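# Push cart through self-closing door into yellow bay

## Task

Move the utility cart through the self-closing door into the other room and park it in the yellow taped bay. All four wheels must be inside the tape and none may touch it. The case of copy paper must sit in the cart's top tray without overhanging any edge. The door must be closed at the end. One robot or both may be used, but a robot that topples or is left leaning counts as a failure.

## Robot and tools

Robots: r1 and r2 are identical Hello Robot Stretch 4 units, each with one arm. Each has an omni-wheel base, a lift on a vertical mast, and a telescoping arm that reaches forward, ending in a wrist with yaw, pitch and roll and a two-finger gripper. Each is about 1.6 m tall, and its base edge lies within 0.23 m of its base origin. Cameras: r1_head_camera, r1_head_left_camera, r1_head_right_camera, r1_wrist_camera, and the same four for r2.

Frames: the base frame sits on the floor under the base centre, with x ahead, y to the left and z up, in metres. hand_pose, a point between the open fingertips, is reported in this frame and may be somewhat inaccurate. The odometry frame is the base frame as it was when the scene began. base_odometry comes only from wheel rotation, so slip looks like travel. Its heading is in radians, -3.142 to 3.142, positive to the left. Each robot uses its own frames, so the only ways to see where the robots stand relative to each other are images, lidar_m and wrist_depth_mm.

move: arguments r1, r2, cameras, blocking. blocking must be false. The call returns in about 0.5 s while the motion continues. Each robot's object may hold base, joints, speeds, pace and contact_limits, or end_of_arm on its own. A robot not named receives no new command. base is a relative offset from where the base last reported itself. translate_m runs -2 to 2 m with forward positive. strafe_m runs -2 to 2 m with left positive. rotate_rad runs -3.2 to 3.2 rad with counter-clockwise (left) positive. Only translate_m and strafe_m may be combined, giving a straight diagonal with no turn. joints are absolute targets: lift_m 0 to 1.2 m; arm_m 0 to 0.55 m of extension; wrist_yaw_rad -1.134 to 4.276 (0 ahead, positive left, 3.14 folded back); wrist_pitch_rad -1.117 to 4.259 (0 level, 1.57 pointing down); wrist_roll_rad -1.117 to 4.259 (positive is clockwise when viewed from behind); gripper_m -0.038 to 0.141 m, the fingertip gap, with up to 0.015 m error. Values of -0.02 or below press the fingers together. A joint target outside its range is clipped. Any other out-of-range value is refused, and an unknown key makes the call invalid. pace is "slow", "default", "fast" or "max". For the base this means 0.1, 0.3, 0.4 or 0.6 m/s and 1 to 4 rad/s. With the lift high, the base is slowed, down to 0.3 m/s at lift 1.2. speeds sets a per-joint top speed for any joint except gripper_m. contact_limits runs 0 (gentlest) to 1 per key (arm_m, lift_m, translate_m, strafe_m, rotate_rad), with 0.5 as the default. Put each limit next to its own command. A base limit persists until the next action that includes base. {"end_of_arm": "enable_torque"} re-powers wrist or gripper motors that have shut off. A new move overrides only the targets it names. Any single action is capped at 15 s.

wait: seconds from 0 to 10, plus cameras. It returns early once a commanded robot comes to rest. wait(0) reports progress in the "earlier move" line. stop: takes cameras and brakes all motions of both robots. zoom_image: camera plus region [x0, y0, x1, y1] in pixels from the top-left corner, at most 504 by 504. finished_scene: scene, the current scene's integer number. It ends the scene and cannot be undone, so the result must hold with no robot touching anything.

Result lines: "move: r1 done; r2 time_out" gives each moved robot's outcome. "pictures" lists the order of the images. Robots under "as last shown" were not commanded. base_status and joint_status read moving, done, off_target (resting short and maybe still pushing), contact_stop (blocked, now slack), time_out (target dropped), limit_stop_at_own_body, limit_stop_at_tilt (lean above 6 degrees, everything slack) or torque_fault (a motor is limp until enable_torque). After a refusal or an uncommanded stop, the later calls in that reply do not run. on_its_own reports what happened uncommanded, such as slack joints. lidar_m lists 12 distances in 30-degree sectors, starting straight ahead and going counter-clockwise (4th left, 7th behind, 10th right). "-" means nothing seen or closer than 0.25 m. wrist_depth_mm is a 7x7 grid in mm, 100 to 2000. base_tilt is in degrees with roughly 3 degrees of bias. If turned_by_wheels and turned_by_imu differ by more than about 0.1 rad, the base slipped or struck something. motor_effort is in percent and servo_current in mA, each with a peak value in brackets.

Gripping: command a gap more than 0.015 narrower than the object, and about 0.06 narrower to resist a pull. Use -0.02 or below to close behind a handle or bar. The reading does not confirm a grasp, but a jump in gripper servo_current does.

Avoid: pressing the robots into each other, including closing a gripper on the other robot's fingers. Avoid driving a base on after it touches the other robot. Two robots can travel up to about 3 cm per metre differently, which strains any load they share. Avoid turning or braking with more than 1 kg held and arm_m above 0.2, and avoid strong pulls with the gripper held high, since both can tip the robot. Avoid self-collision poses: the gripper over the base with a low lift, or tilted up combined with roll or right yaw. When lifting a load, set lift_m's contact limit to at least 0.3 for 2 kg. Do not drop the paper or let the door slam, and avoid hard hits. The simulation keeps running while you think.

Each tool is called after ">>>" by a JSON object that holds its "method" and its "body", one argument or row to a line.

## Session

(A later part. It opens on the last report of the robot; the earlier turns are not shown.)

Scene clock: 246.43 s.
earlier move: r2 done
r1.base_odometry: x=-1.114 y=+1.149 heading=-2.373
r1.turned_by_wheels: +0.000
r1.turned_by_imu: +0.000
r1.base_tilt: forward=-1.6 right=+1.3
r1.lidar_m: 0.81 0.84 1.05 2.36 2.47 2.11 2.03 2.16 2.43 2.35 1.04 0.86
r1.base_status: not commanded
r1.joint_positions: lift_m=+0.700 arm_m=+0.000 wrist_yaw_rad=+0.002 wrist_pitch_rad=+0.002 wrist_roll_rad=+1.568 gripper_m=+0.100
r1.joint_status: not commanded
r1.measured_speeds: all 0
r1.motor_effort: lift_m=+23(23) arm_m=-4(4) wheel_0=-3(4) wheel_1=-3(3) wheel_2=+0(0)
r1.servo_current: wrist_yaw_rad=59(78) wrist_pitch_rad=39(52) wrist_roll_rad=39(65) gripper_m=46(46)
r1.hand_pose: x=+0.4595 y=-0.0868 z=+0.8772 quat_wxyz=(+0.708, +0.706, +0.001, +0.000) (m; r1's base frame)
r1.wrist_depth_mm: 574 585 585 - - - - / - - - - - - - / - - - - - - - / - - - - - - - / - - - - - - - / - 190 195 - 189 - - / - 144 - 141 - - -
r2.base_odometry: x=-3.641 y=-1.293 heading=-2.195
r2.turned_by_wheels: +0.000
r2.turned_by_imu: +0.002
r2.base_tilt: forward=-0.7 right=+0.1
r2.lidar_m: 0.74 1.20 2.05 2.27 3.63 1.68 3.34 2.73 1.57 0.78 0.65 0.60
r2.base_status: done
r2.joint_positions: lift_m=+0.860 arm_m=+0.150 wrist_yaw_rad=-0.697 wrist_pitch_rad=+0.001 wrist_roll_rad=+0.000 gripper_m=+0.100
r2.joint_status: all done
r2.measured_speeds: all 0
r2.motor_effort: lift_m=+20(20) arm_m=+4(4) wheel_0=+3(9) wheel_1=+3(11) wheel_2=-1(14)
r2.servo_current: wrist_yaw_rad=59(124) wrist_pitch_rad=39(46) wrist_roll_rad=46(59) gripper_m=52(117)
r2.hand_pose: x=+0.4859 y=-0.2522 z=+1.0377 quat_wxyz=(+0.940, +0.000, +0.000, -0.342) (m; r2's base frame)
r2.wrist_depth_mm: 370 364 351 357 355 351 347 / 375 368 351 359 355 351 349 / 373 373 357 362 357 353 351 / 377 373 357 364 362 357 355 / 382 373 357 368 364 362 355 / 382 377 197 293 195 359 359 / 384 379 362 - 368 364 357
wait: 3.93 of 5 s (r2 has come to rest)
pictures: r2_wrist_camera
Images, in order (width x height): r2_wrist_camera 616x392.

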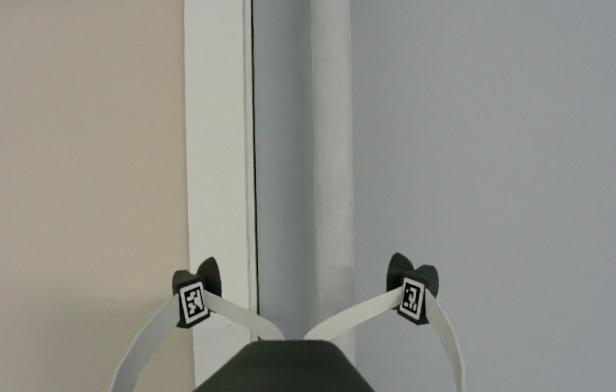

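>>> {"method": "move", "body": {
  "blocking": false,
  "r2": {"base":{"translate_m":0.071,"strafe_m":-0.086}},
  "cameras": []
}}

>>> {"method": "wait", "body": {
  "seconds": 2.5,
  "cameras": []
}}

>>> {"method": "move", "body": {
  "blocking": false,
  "r2": {"joints":{"gripper_m":-0.036}},
  "cameras": []
}}

>>> {"method": "wait", "body": {
  "seconds": 1.5,
  "cameras": ["r2_wrist_camera"]
}}

>>> {"method": "move", "body": {
  "blocking": false,
  "r2": {"base":{"translate_m":-0.257,"strafe_m":0.071},"joints":{"wrist_yaw_rad":-0.43},"pace":"slow","speeds":{"wrist_yaw_rad":0.1},"contact_limits":{"translate_m":0.9}},
  "cameras": []
}}

>>> {"method": "wait", "body": {
  "seconds": 5,
  "cameras": []
}}

>>> {"method": "move", "body": {
  "blocking": false,
  "r2": {"base":{"translate_m":-0.267,"strafe_m":0.0},"joints":{"wrist_yaw_rad":-0.16},"pace":"slow","speeds":{"wrist_yaw_rad":0.1},"contact_limits":{"translate_m":0.9}},
  "cameras": []
}}

>>> {"method": "wait", "body": {
  "seconds": 5,
  "cameras": ["r2_head_camera","r2_wrist_camera"]
}}

Scene clock: 264.00 s.
move: r2 moving
r1: as last shown
r1.lidar_m: 0.80 0.86 1.06 2.36 2.48 2.11 2.03 2.18 2.44 2.34 1.01 0.84
r1.motor_effort: lift_m=+23(23) arm_m=-4(4) wheel_0=-3(3) wheel_1=-2(3) wheel_2=+0(0)
r1.servo_current: wrist_yaw_rad=46(59) wrist_pitch_rad=39(46) wrist_roll_rad=46(59) gripper_m=46(46)
r1.wrist_depth_mm: 580 580 580 - - - - / - - - - - - - / - - - - - - - / - - - - - - - / - - - - - - - / - 190 195 - 190 - - / - 144 - 141 - - -
r2.base_odometry: x=-3.673 y=-1.295 heading=-2.196
r2.turned_by_wheels: -0.001
r2.turned_by_imu: +0.000
r2.base_tilt: forward=-0.7 right=+0.1
r2.lidar_m: 0.70 1.14 2.05 2.29 3.64 1.71 3.33 2.70 1.51 0.77 0.63 0.58
r2.base_status: translate_m moving; strafe_m moving
r2.joint_positions: lift_m=+0.860 arm_m=+0.150 wrist_yaw_rad=-0.697 wrist_pitch_rad=+0.001 wrist_roll_rad=+0.000 gripper_m=+0.100
r2.joint_status: not commanded
r2.measured_speeds: translate_m=+0.077 strafe_m=-0.096 rotate_rad=-0.002 lift_m=+0.000 arm_m=+0.000 wrist_yaw_rad=+0.000 wrist_pitch_rad=+0.000 wrist_roll_rad=+0.000
r2.motor_effort: lift_m=+20(20) arm_m=+4(4) wheel_0=+12(12) wheel_1=-7(9) wheel_2=-11(11)
r2.servo_current: wrist_yaw_rad=46(52) wrist_pitch_rad=39(46) wrist_roll_rad=39(52) gripper_m=52(52)
r2.hand_pose: x=+0.4859 y=-0.2522 z=+1.0377 quat_wxyz=(+0.940, +0.000, +0.000, -0.342) (m; r2's base frame)
r2.wrist_depth_mm: 343 342 325 263 332 329 324 / 345 342 327 260 334 329 327 / 349 342 329 264 332 329 327 / 349 345 330 266 336 334 330 / 351 349 332 271 336 336 330 / 353 349 197 265 197 336 334 / 357 355 338 - 338 340 336
pictures: none
No camera images: "cameras" was empty.

Scene clock: 265.13 s.
earlier move: r2 done
r1.base_odometry: x=-1.114 y=+1.149 heading=-2.373
r1.turned_by_wheels: +0.000
r1.turned_by_imu: +0.000
r1.base_tilt: forward=-1.6 right=+1.3
r1.lidar_m: 0.79 0.84 1.07 2.34 2.46 2.12 2.04 2.16 2.44 2.34 1.04 0.82
r1.base_status: not commanded
r1.joint_positions: lift_m=+0.700 arm_m=+0.000 wrist_yaw_rad=+0.002 wrist_pitch_rad=+0.002 wrist_roll_rad=+1.568 gripper_m=+0.100
r1.joint_status: not commanded
r1.measured_speeds: all 0
r1.motor_effort: lift_m=+23(23) arm_m=-3(4) wheel_0=-3(4) wheel_1=-2(3) wheel_2=+0(0)
r1.servo_current: wrist_yaw_rad=33(65) wrist_pitch_rad=52(52) wrist_roll_rad=72(72) gripper_m=39(52)
r1.hand_pose: x=+0.4595 y=-0.0868 z=+0.8772 quat_wxyz=(+0.708, +0.706, +0.001, +0.000) (m; r1's base frame)
r1.wrist_depth_mm: 580 580 585 - - - - / - - - - - - - / - - - - - - - / - - - - - - - / - - - - - - - / - 189 195 - 189 - - / - 144 - 141 - - -
r2.base_odometry: x=-3.752 y=-1.300 heading=-2.196
r2.turned_by_wheels: +0.000
r2.turned_by_imu: +0.001
r2.base_tilt: forward=-0.6 right=+0.1
r2.lidar_m: 0.62 1.00 2.05 2.32 3.65 1.79 3.32 2.68 1.35 0.69 0.54 0.50
r2.base_status: done
r2.joint_positions: lift_m=+0.860 arm_m=+0.150 wrist_yaw_rad=-0.697 wrist_pitch_rad=+0.001 wrist_roll_rad=+0.000 gripper_m=+0.100
r2.joint_status: not commanded
r2.measured_speeds: all 0
r2.motor_effort: lift_m=+20(20) arm_m=+4(4) wheel_0=+3(12) wheel_1=-3(9) wheel_2=-4(12)
r2.servo_current: wrist_yaw_rad=46(59) wrist_pitch_rad=39(46) wrist_roll_rad=33(52) gripper_m=59(59)
r2.hand_pose: x=+0.4859 y=-0.2522 z=+1.0377 quat_wxyz=(+0.940, +0.000, +0.000, -0.342) (m; r2's base frame)
r2.wrist_depth_mm: 259 245 255 173 249 247 245 / 260 245 256 180 251 249 244 / 263 247 258 178 253 249 248 / 264 247 259 178 254 251 249 / 266 249 259 179 255 252 251 / 267 251 205 177 197 253 252 / 270 253 263 - 257 255 254
wait: 1.13 of 2.5 s (r2 has come to rest)
pictures: none
No camera images: "cameras" was empty.

Scene clock: 265.63 s.
move: r2 moving
r1: as last shown
r1.base_tilt: forward=-1.6 right=+1.2
r1.lidar_m: 0.80 0.86 1.06 2.34 2.46 2.13 2.03 2.17 2.45 2.34 1.05 0.85
r1.servo_current: wrist_yaw_rad=46(65) wrist_pitch_rad=46(52) wrist_roll_rad=39(72) gripper_m=46(52)
r1.wrist_depth_mm: 580 580 591 - - - - / - - - - - - - / - - - - - - - / - - - - - - - / - - - - - - - / - 190 195 - 189 - - / - 144 - 141 - - -
r2.base_odometry: x=-3.752 y=-1.300 heading=-2.196
r2.turned_by_wheels: +0.000
r2.turned_by_imu: +0.000
r2.base_tilt: forward=-0.7 right=+0.1
r2.lidar_m: 0.57 1.02 2.07 2.33 3.64 1.79 3.32 2.69 1.33 0.68 0.55 0.49
r2.base_status: not commanded
r2.joint_positions: lift_m=+0.860 arm_m=+0.150 wrist_yaw_rad=-0.697 wrist_pitch_rad=+0.001 wrist_roll_rad=+0.000 gripper_m=+0.083
r2.joint_status: gripper_m moving
r2.measured_speeds: all 0
r2.motor_effort: lift_m=+20(20) arm_m=+4(4) wheel_0=+3(3) wheel_1=-3(3) wheel_2=-4(4)
r2.servo_current: wrist_yaw_rad=59(65) wrist_pitch_rad=46(46) wrist_roll_rad=52(59) gripper_m=111(111)
r2.hand_pose: x=+0.4859 y=-0.2522 z=+1.0377 quat_wxyz=(+0.940, +0.000, +0.000, -0.342) (m; r2's base frame)
r2.wrist_depth_mm: 260 245 253 173 250 247 246 / 262 245 256 180 251 248 245 / 262 247 256 178 252 250 247 / 264 248 259 177 254 250 248 / 266 250 260 179 255 253 250 / 268 252 196 178 192 253 252 / 270 254 264 - 258 255 254
pictures: none
No camera images: "cameras" was empty.

Scene clock: 267.13 s.
earlier move: r2 moving
r1.base_odometry: x=-1.114 y=+1.149 heading=-2.373
r1.turned_by_wheels: +0.000
r1.turned_by_imu: +0.000
r1.base_tilt: forward=-1.6 right=+1.3
r1.lidar_m: 0.81 0.87 1.04 2.34 2.47 2.14 2.04 2.17 2.43 2.32 1.04 0.86
r1.base_status: not commanded
r1.joint_positions: lift_m=+0.700 arm_m=+0.000 wrist_yaw_rad=+0.002 wrist_pitch_rad=+0.002 wrist_roll_rad=+1.568 gripper_m=+0.100
r1.joint_status: not commanded
r1.measured_speeds: all 0
r1.motor_effort: lift_m=+23(23) arm_m=-3(4) wheel_0=-3(4) wheel_1=-2(3) wheel_2=+0(0)
r1.servo_current: wrist_yaw_rad=65(65) wrist_pitch_rad=52(52) wrist_roll_rad=72(72) gripper_m=39(52)
r1.hand_pose: x=+0.4595 y=-0.0868 z=+0.8772 quat_wxyz=(+0.708, +0.706, +0.001, +0.000) (m; r1's base frame)
r1.wrist_depth_mm: 597 591 597 - - - - / - - - - - - - / - - - - - - - / - - - - - - - / - - - - - - - / - 190 196 - 190 - - / - 144 - 141 - - -
r2.base_odometry: x=-3.753 y=-1.300 heading=-2.196
r2.turned_by_wheels: -0.001
r2.turned_by_imu: -0.001
r2.base_tilt: forward=-0.6 right=+0.1
r2.lidar_m: 0.61 0.96 2.06 2.30 3.66 1.81 3.33 2.68 1.30 0.67 0.53 0.48
r2.base_status: not commanded
r2.joint_positions: lift_m=+0.860 arm_m=+0.150 wrist_yaw_rad=-0.694 wrist_pitch_rad=+0.001 wrist_roll_rad=+0.000 gripper_m=-0.034
r2.joint_status: gripper_m moving
r2.measured_speeds: all 0
r2.motor_effort: lift_m=+20(20) arm_m=-4(4) wheel_0=-8(9) wheel_1=-3(3) wheel_2=-1(5)
r2.servo_current: wrist_yaw_rad=52(65) wrist_pitch_rad=39(46) wrist_roll_rad=52(59) gripper_m=137(358)
r2.hand_pose: x=+0.4868 y=-0.2516 z=+1.0377 quat_wxyz=(+0.940, +0.000, +0.000, -0.340) (m; r2's base frame)
r2.wrist_depth_mm: 257 242 242 161 239 236 234 / 258 242 244 162 239 236 235 / 260 244 246 163 240 238 236 / 263 246 248 166 243 240 236 / 265 246 248 166 243 241 240 / 265 248 185 166 179 242 240 / 267 265 251 - 246 242 241
wait: 1.50 s; no rest
pictures: r2_wrist_camera
Images, in order (width x height): r2_wrist_camera 616x392.

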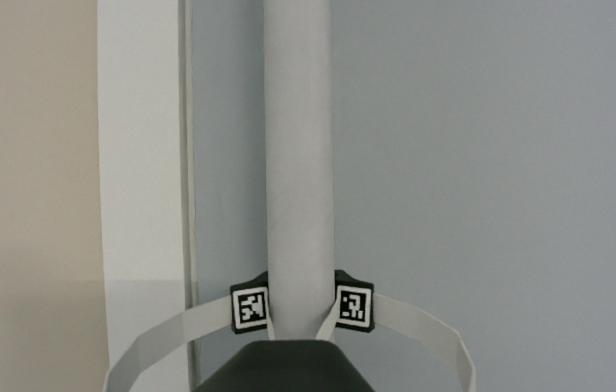

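Scene clock: 267.63 s.
earlier move: r2 done
move: r2 moving
r1: as last shown
r1.lidar_m: 0.80 0.84 1.06 2.34 2.48 2.12 2.04 2.18 2.45 2.34 1.04 0.87
r1.motor_effort: lift_m=+23(23) arm_m=-4(4) wheel_0=-3(3) wheel_1=-2(3) wheel_2=+0(0)
r1.servo_current: wrist_yaw_rad=39(65) wrist_pitch_rad=46(52) wrist_roll_rad=46(72) gripper_m=39(52)
r1.wrist_depth_mm: 603 597 603 - - - - / - - - - - - - / - - - - - - - / - - - - - - - / - - - - - - - / - 190 195 - 189 - - / - 144 - 141 - - -
r2.base_odometry: x=-3.743 y=-1.292 heading=-2.198
r2.turned_by_wheels: -0.001
r2.turned_by_imu: -0.002
r2.base_tilt: forward=-0.6 right=+0.1
r2.lidar_m: 0.61 1.02 2.09 2.30 3.64 1.77 3.31 2.69 1.35 0.71 0.55 0.47
r2.base_status: translate_m moving; strafe_m moving
r2.joint_positions: lift_m=+0.860 arm_m=+0.150 wrist_yaw_rad=-0.655 wrist_pitch_rad=+0.001 wrist_roll_rad=+0.000 gripper_m=-0.034
r2.joint_status: wrist_yaw_rad moving; the others done
r2.measured_speeds: translate_m=-0.048 strafe_m=+0.014 rotate_rad=+0.001 lift_m=+0.000 arm_m=+0.000 wrist_yaw_rad=+0.096 wrist_pitch_rad=+0.000 wrist_roll_rad=+0.000
r2.motor_effort: lift_m=+20(20) arm_m=-4(4) wheel_0=-21(22) wheel_1=-8(8) wheel_2=+9(13)
r2.servo_current: wrist_yaw_rad=46(65) wrist_pitch_rad=39(46) wrist_roll_rad=39(52) gripper_m=143(156)
r2.contact_limits: translate_m 0.9
r2.hand_pose: x=+0.4964 y=-0.2450 z=+1.0377 quat_wxyz=(+0.947, +0.000, +0.000, -0.322) (m; r2's base frame)
r2.wrist_depth_mm: 270 252 244 161 236 235 231 / 272 253 246 163 238 234 232 / 273 254 247 164 238 236 233 / 276 255 249 165 242 236 234 / 276 257 250 166 242 239 236 / 278 258 185 166 180 238 236 / 279 273 254 - 244 239 238
pictures: none
No camera images: "cameras" was empty.

Scene clock: 271.03 s.
earlier move: r2 done
r1.base_odometry: x=-1.114 y=+1.149 heading=-2.373
r1.turned_by_wheels: +0.000
r1.turned_by_imu: +0.000
r1.base_tilt: forward=-1.6 right=+1.2
r1.lidar_m: 0.91 0.89 1.04 2.35 2.46 2.11 2.03 2.17 2.44 2.34 1.05 0.87
r1.base_status: not commanded
r1.joint_positions: lift_m=+0.700 arm_m=+0.000 wrist_yaw_rad=+0.002 wrist_pitch_rad=+0.002 wrist_roll_rad=+1.568 gripper_m=+0.100
r1.joint_status: not commanded
r1.measured_speeds: all 0
r1.motor_effort: lift_m=+23(23) arm_m=-4(4) wheel_0=-3(4) wheel_1=-3(3) wheel_2=+0(0)
r1.servo_current: wrist_yaw_rad=46(72) wrist_pitch_rad=46(52) wrist_roll_rad=39(72) gripper_m=46(52)
r1.hand_pose: x=+0.4595 y=-0.0868 z=+0.8772 quat_wxyz=(+0.708, +0.706, +0.001, +0.000) (m; r1's base frame)
r1.wrist_depth_mm: - - - - - 1808 1229 / - 820 831 - - - - / - - - - - - - / - - - - - - - / - - - - - - - / - 190 195 - 189 - - / - 144 - 141 - - -
r2.base_odometry: x=-3.545 y=-1.134 heading=-2.197
r2.turned_by_wheels: +0.001
r2.turned_by_imu: -0.001
r2.base_tilt: forward=-0.6 right=+0.1
r2.lidar_m: 0.61 1.41 2.15 2.43 3.81 1.54 3.18 2.59 1.89 0.92 0.64 0.50
r2.base_status: done
r2.joint_positions: lift_m=+0.860 arm_m=+0.150 wrist_yaw_rad=-0.426 wrist_pitch_rad=+0.001 wrist_roll_rad=+0.000 gripper_m=-0.034
r2.joint_status: all done
r2.measured_speeds: all 0
r2.motor_effort: lift_m=+20(20) arm_m=-4(4) wheel_0=-14(26) wheel_1=-6(9) wheel_2=+9(13)
r2.servo_current: wrist_yaw_rad=46(78) wrist_pitch_rad=39(46) wrist_roll_rad=46(59) gripper_m=143(156)
r2.contact_limits: translate_m 0.9
r2.hand_pose: x=+0.5473 y=-0.1989 z=+1.0377 quat_wxyz=(+0.977, +0.000, +0.001, -0.212) (m; r2's base frame)
r2.wrist_depth_mm: - - 243 161 237 234 231 / - - 245 163 239 235 231 / - - 247 164 240 236 234 / - - 248 165 240 237 236 / - - 250 166 243 239 236 / - - 183 165 179 240 237 / - - 252 - 245 240 239
wait: 3.40 of 5 s (r2 has come to rest)
pictures: none
No camera images: "cameras" was empty.

Scene clock: 271.53 s.
move: r2 moving
r1: as last shown
r1.base_tilt: forward=-1.6 right=+1.3
r1.lidar_m: 0.90 0.88 1.06 2.36 2.48 2.14 2.03 2.17 2.43 2.35 1.07 0.87
r1.motor_effort: lift_m=+23(23) arm_m=-4(4) wheel_0=-3(3) wheel_1=-2(3) wheel_2=+0(0)
r1.servo_current: wrist_yaw_rad=46(59) wrist_pitch_rad=46(46) wrist_roll_rad=46(59) gripper_m=39(52)
r1.wrist_depth_mm: - - - - - 1808 1182 / - 820 831 - - - - / - - - - - - - / - - - - - - - / - - - - - - - / - 190 195 - 190 - - / - 144 - 141 - - -
r2.base_odometry: x=-3.538 y=-1.123 heading=-2.198
r2.turned_by_wheels: -0.001
r2.turned_by_imu: -0.001
r2.base_tilt: forward=-0.6 right=+0.2
r2.lidar_m: 0.59 1.40 2.17 2.46 3.80 1.53 3.21 2.59 1.93 0.91 0.64 0.53
r2.base_status: translate_m moving; strafe_m moving
r2.joint_positions: lift_m=+0.860 arm_m=+0.150 wrist_yaw_rad=-0.386 wrist_pitch_rad=+0.001 wrist_roll_rad=+0.000 gripper_m=-0.034
r2.joint_status: wrist_yaw_rad moving
r2.measured_speeds: translate_m=-0.049 strafe_m=+0.000 rotate_rad=-0.001 lift_m=+0.000 arm_m=+0.000 wrist_yaw_rad=+0.097 wrist_pitch_rad=+0.000 wrist_roll_rad=+0.000
r2.motor_effort: lift_m=+20(20) arm_m=-4(4) wheel_0=-19(21) wheel_1=-10(10) wheel_2=+11(13)
r2.servo_current: wrist_yaw_rad=65(65) wrist_pitch_rad=39(46) wrist_roll_rad=46(52) gripper_m=143(150)
r2.contact_limits: translate_m 0.9
r2.hand_pose: x=+0.5551 y=-0.1897 z=+1.0377 quat_wxyz=(+0.981, +0.000, +0.001, -0.192) (m; r2's base frame)
r2.wrist_depth_mm: - - 245 162 236 231 228 / - - 246 163 238 232 229 / - - 248 164 239 234 229 / - - 249 165 240 235 231 / - - 250 167 241 236 231 / - - 182 166 180 237 235 / - 136 - - 243 237 236
pictures: none
No camera images: "cameras" was empty.

Scene clock: 274.97 s.
earlier move: r2 done
r1.base_odometry: x=-1.114 y=+1.149 heading=-2.373
r1.turned_by_wheels: +0.000
r1.turned_by_imu: +0.000
r1.base_tilt: forward=-1.6 right=+1.3
r1.lidar_m: 0.97 0.89 1.07 2.37 2.46 2.15 2.05 2.17 2.47 2.34 1.05 0.86
r1.base_status: not commanded
r1.joint_positions: lift_m=+0.700 arm_m=+0.000 wrist_yaw_rad=+0.002 wrist_pitch_rad=+0.002 wrist_roll_rad=+1.568 gripper_m=+0.100
r1.joint_status: not commanded
r1.measured_speeds: all 0
r1.motor_effort: lift_m=+23(23) arm_m=-3(4) wheel_0=-3(4) wheel_1=-2(3) wheel_2=+0(0)
r1.servo_current: wrist_yaw_rad=72(72) wrist_pitch_rad=46(52) wrist_roll_rad=65(72) gripper_m=39(52)
r1.hand_pose: x=+0.4595 y=-0.0868 z=+0.8772 quat_wxyz=(+0.708, +0.706, +0.001, +0.000) (m; r1's base frame)
r1.wrist_depth_mm: - - - - - 1808 1229 / - - - - - 1756 1255 / - 1025 1060 - - - - / - - - - - - - / - - - - - - - / - 190 195 - 190 - - / - 144 - 141 - - -
r2.base_odometry: x=-3.389 y=-0.918 heading=-2.197
r2.turned_by_wheels: +0.001
r2.turned_by_imu: +0.001
r2.base_tilt: forward=-0.7 right=+0.1
r2.lidar_m: 0.55 1.77 2.34 2.60 1.44 1.30 2.97 2.41 2.36 1.22 0.76 0.62
r2.base_status: done
r2.joint_positions: lift_m=+0.860 arm_m=+0.150 wrist_yaw_rad=-0.156 wrist_pitch_rad=+0.001 wrist_roll_rad=+0.000 gripper_m=-0.034
r2.joint_status: all done
r2.measured_speeds: all 0
r2.motor_effort: lift_m=+20(20) arm_m=-4(4) wheel_0=-8(21) wheel_1=-6(11) wheel_2=+13(16)
r2.servo_current: wrist_yaw_rad=46(85) wrist_pitch_rad=39(46) wrist_roll_rad=33(59) gripper_m=137(150)
r2.contact_limits: translate_m 0.9
r2.hand_pose: x=+0.5923 y=-0.1311 z=+1.0377 quat_wxyz=(+0.997, +0.000, +0.001, -0.078) (m; r2's base frame)
r2.wrist_depth_mm: - - 245 161 235 231 227 / - - 246 162 236 230 229 / - - 247 163 239 233 229 / - - 249 166 239 235 230 / - - 251 165 241 236 232 / 1756 - 183 167 179 236 233 / - - 255 - 242 236 234
wait: 3.43 of 5 s (r2 has come to rest)
pictures: r2_head_camera, r2_wrist_camera
Images, in order (width x height): r2_head_camera 420x560, r2_wrist_camera 616x392.

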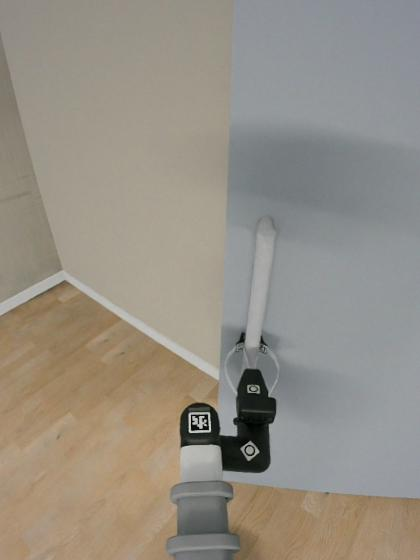

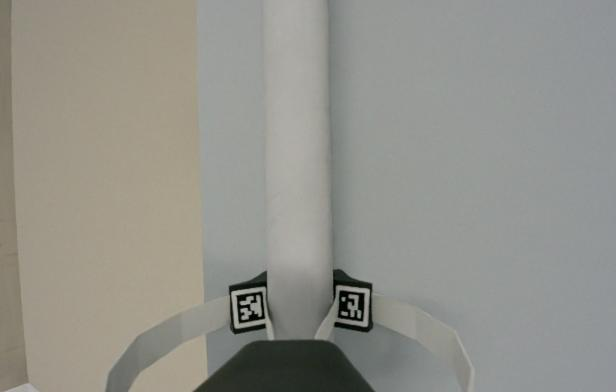

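>>> {"method": "move", "body": {
  "blocking": false,
  "r2": {"base":{"translate_m":-0.2365,"strafe_m":-0.064},"joints":{"wrist_yaw_rad":0.087},"pace":"slow","speeds":{"wrist_yaw_rad":0.1},"contact_limits":{"translate_m":0.9}},
  "cameras": []
}}

>>> {"method": "wait", "body": {
  "seconds": 5,
  "cameras": ["r2_wrist_camera"]
}}

>>> {"method": "move", "body": {
  "blocking": false,
  "r2": {"base":{"translate_m":-0.221,"strafe_m":-0.123},"joints":{"wrist_yaw_rad":0.344},"pace":"slow","speeds":{"wrist_yaw_rad":0.1},"contact_limits":{"translate_m":0.9}},
  "cameras": []
}}

>>> {"method": "wait", "body": {
  "seconds": 5,
  "cameras": ["r2_head_camera","r2_wrist_camera","r1_head_camera"]
}}

Scene clock: 282.03 s.
move: r2 moving
r1: as last shown
r1.lidar_m: 0.99 0.88 1.08 2.36 2.46 2.12 2.03 2.16 2.45 2.34 1.04 0.90
r1.motor_effort: lift_m=+23(23) arm_m=-3(4) wheel_0=-3(3) wheel_1=-2(3) wheel_2=+0(0)
r1.servo_current: wrist_yaw_rad=33(59) wrist_pitch_rad=39(46) wrist_roll_rad=46(52) gripper_m=46(52)
r1.wrist_depth_mm: - - - - - 1708 1229 / - - - - - 1756 1255 / - 1025 1042 - - - - / - - - - - - - / - - - - - - - / - 190 195 - 188 - - / - 144 - 140 - - -
r2.base_odometry: x=-3.384 y=-0.906 heading=-2.198
r2.turned_by_wheels: +0.000
r2.turned_by_imu: +0.000
r2.base_tilt: forward=-0.6 right=+0.1
r2.lidar_m: 0.55 1.77 2.35 2.62 1.43 1.29 2.99 2.40 2.39 1.22 0.76 0.61
r2.base_status: translate_m moving; strafe_m moving
r2.joint_positions: lift_m=+0.860 arm_m=+0.150 wrist_yaw_rad=-0.116 wrist_pitch_rad=+0.001 wrist_roll_rad=+0.000 gripper_m=-0.034
r2.joint_status: wrist_yaw_rad moving
r2.measured_speeds: translate_m=-0.049 strafe_m=-0.013 rotate_rad=+0.001 lift_m=+0.000 arm_m=+0.000 wrist_yaw_rad=+0.093 wrist_pitch_rad=+0.000 wrist_roll_rad=+0.000
r2.motor_effort: lift_m=+20(20) arm_m=-4(4) wheel_0=-7(12) wheel_1=-11(11) wheel_2=+15(17)
r2.servo_current: wrist_yaw_rad=72(85) wrist_pitch_rad=46(46) wrist_roll_rad=46(59) gripper_m=137(143)
r2.contact_limits: translate_m 0.9
r2.hand_pose: x=+0.5973 y=-0.1201 z=+1.0377 quat_wxyz=(+0.998, +0.000, +0.001, -0.058) (m; r2's base frame)
r2.wrist_depth_mm: - - 246 161 235 229 224 / 1756 - 247 164 235 229 224 / 1708 - 249 164 237 230 226 / - - 250 165 237 232 226 / 1808 - 252 166 241 233 229 / 1808 - 182 167 179 234 230 / - - - - 242 235 230
pictures: none
No camera images: "cameras" was empty.

Scene clock: 285.23 s.
earlier move: r2 done
r1.base_odometry: x=-1.114 y=+1.149 heading=-2.373
r1.turned_by_wheels: +0.000
r1.turned_by_imu: +0.000
r1.base_tilt: forward=-1.6 right=+1.2
r1.lidar_m: 1.04 0.90 1.06 2.34 2.46 2.13 2.05 2.15 2.45 2.35 1.07 0.89
r1.base_status: not commanded
r1.joint_positions: lift_m=+0.700 arm_m=+0.000 wrist_yaw_rad=+0.002 wrist_pitch_rad=+0.002 wrist_roll_rad=+1.568 gripper_m=+0.100
r1.joint_status: not commanded
r1.measured_speeds: all 0
r1.motor_effort: lift_m=+23(23) arm_m=-3(4) wheel_0=-3(4) wheel_1=-2(3) wheel_2=+0(0)
r1.servo_current: wrist_yaw_rad=46(65) wrist_pitch_rad=33(52) wrist_roll_rad=46(72) gripper_m=46(52)
r1.hand_pose: x=+0.4595 y=-0.0868 z=+0.8772 quat_wxyz=(+0.708, +0.706, +0.001, +0.000) (m; r1's base frame)
r1.wrist_depth_mm: - - - - - 1708 1229 / - - - - - 1808 1229 / - - - - - 1808 1205 / - - - - - - 1118 / - - - - - - - / - 190 195 - 190 - - / - 144 - 140 - - -
r2.base_odometry: x=-3.302 y=-0.689 heading=-2.196
r2.turned_by_wheels: +0.001
r2.turned_by_imu: +0.003
r2.base_tilt: forward=-0.6 right=+0.0
r2.lidar_m: 0.54 2.02 2.56 2.83 1.20 1.20 2.70 2.23 2.20 1.41 0.92 0.64
r2.base_status: done
r2.joint_positions: lift_m=+0.860 arm_m=+0.150 wrist_yaw_rad=+0.095 wrist_pitch_rad=+0.001 wrist_roll_rad=+0.000 gripper_m=-0.034
r2.joint_status: all done
r2.measured_speeds: all 0
r2.motor_effort: lift_m=+20(20) arm_m=-3(4) wheel_0=+0(13) wheel_1=-7(12) wheel_2=+18(18)
r2.servo_current: wrist_yaw_rad=59(85) wrist_pitch_rad=39(46) wrist_roll_rad=46(65) gripper_m=137(143)
r2.contact_limits: translate_m 0.9
r2.hand_pose: x=+0.6163 y=-0.0596 z=+1.0377 quat_wxyz=(+0.999, +0.000, +0.001, +0.048) (m; r2's base frame)
r2.wrist_depth_mm: - - 246 163 233 226 221 / - - 248 163 234 227 222 / - - 250 164 236 229 223 / - - 251 165 237 230 224 / - - 253 165 238 231 226 / - - 185 166 181 232 227 / - - 257 - 240 232 229
wait: 3.20 of 5 s (r2 has come to rest)
pictures: r2_wrist_camera
Images, in order (width x height): r2_wrist_camera 616x392.

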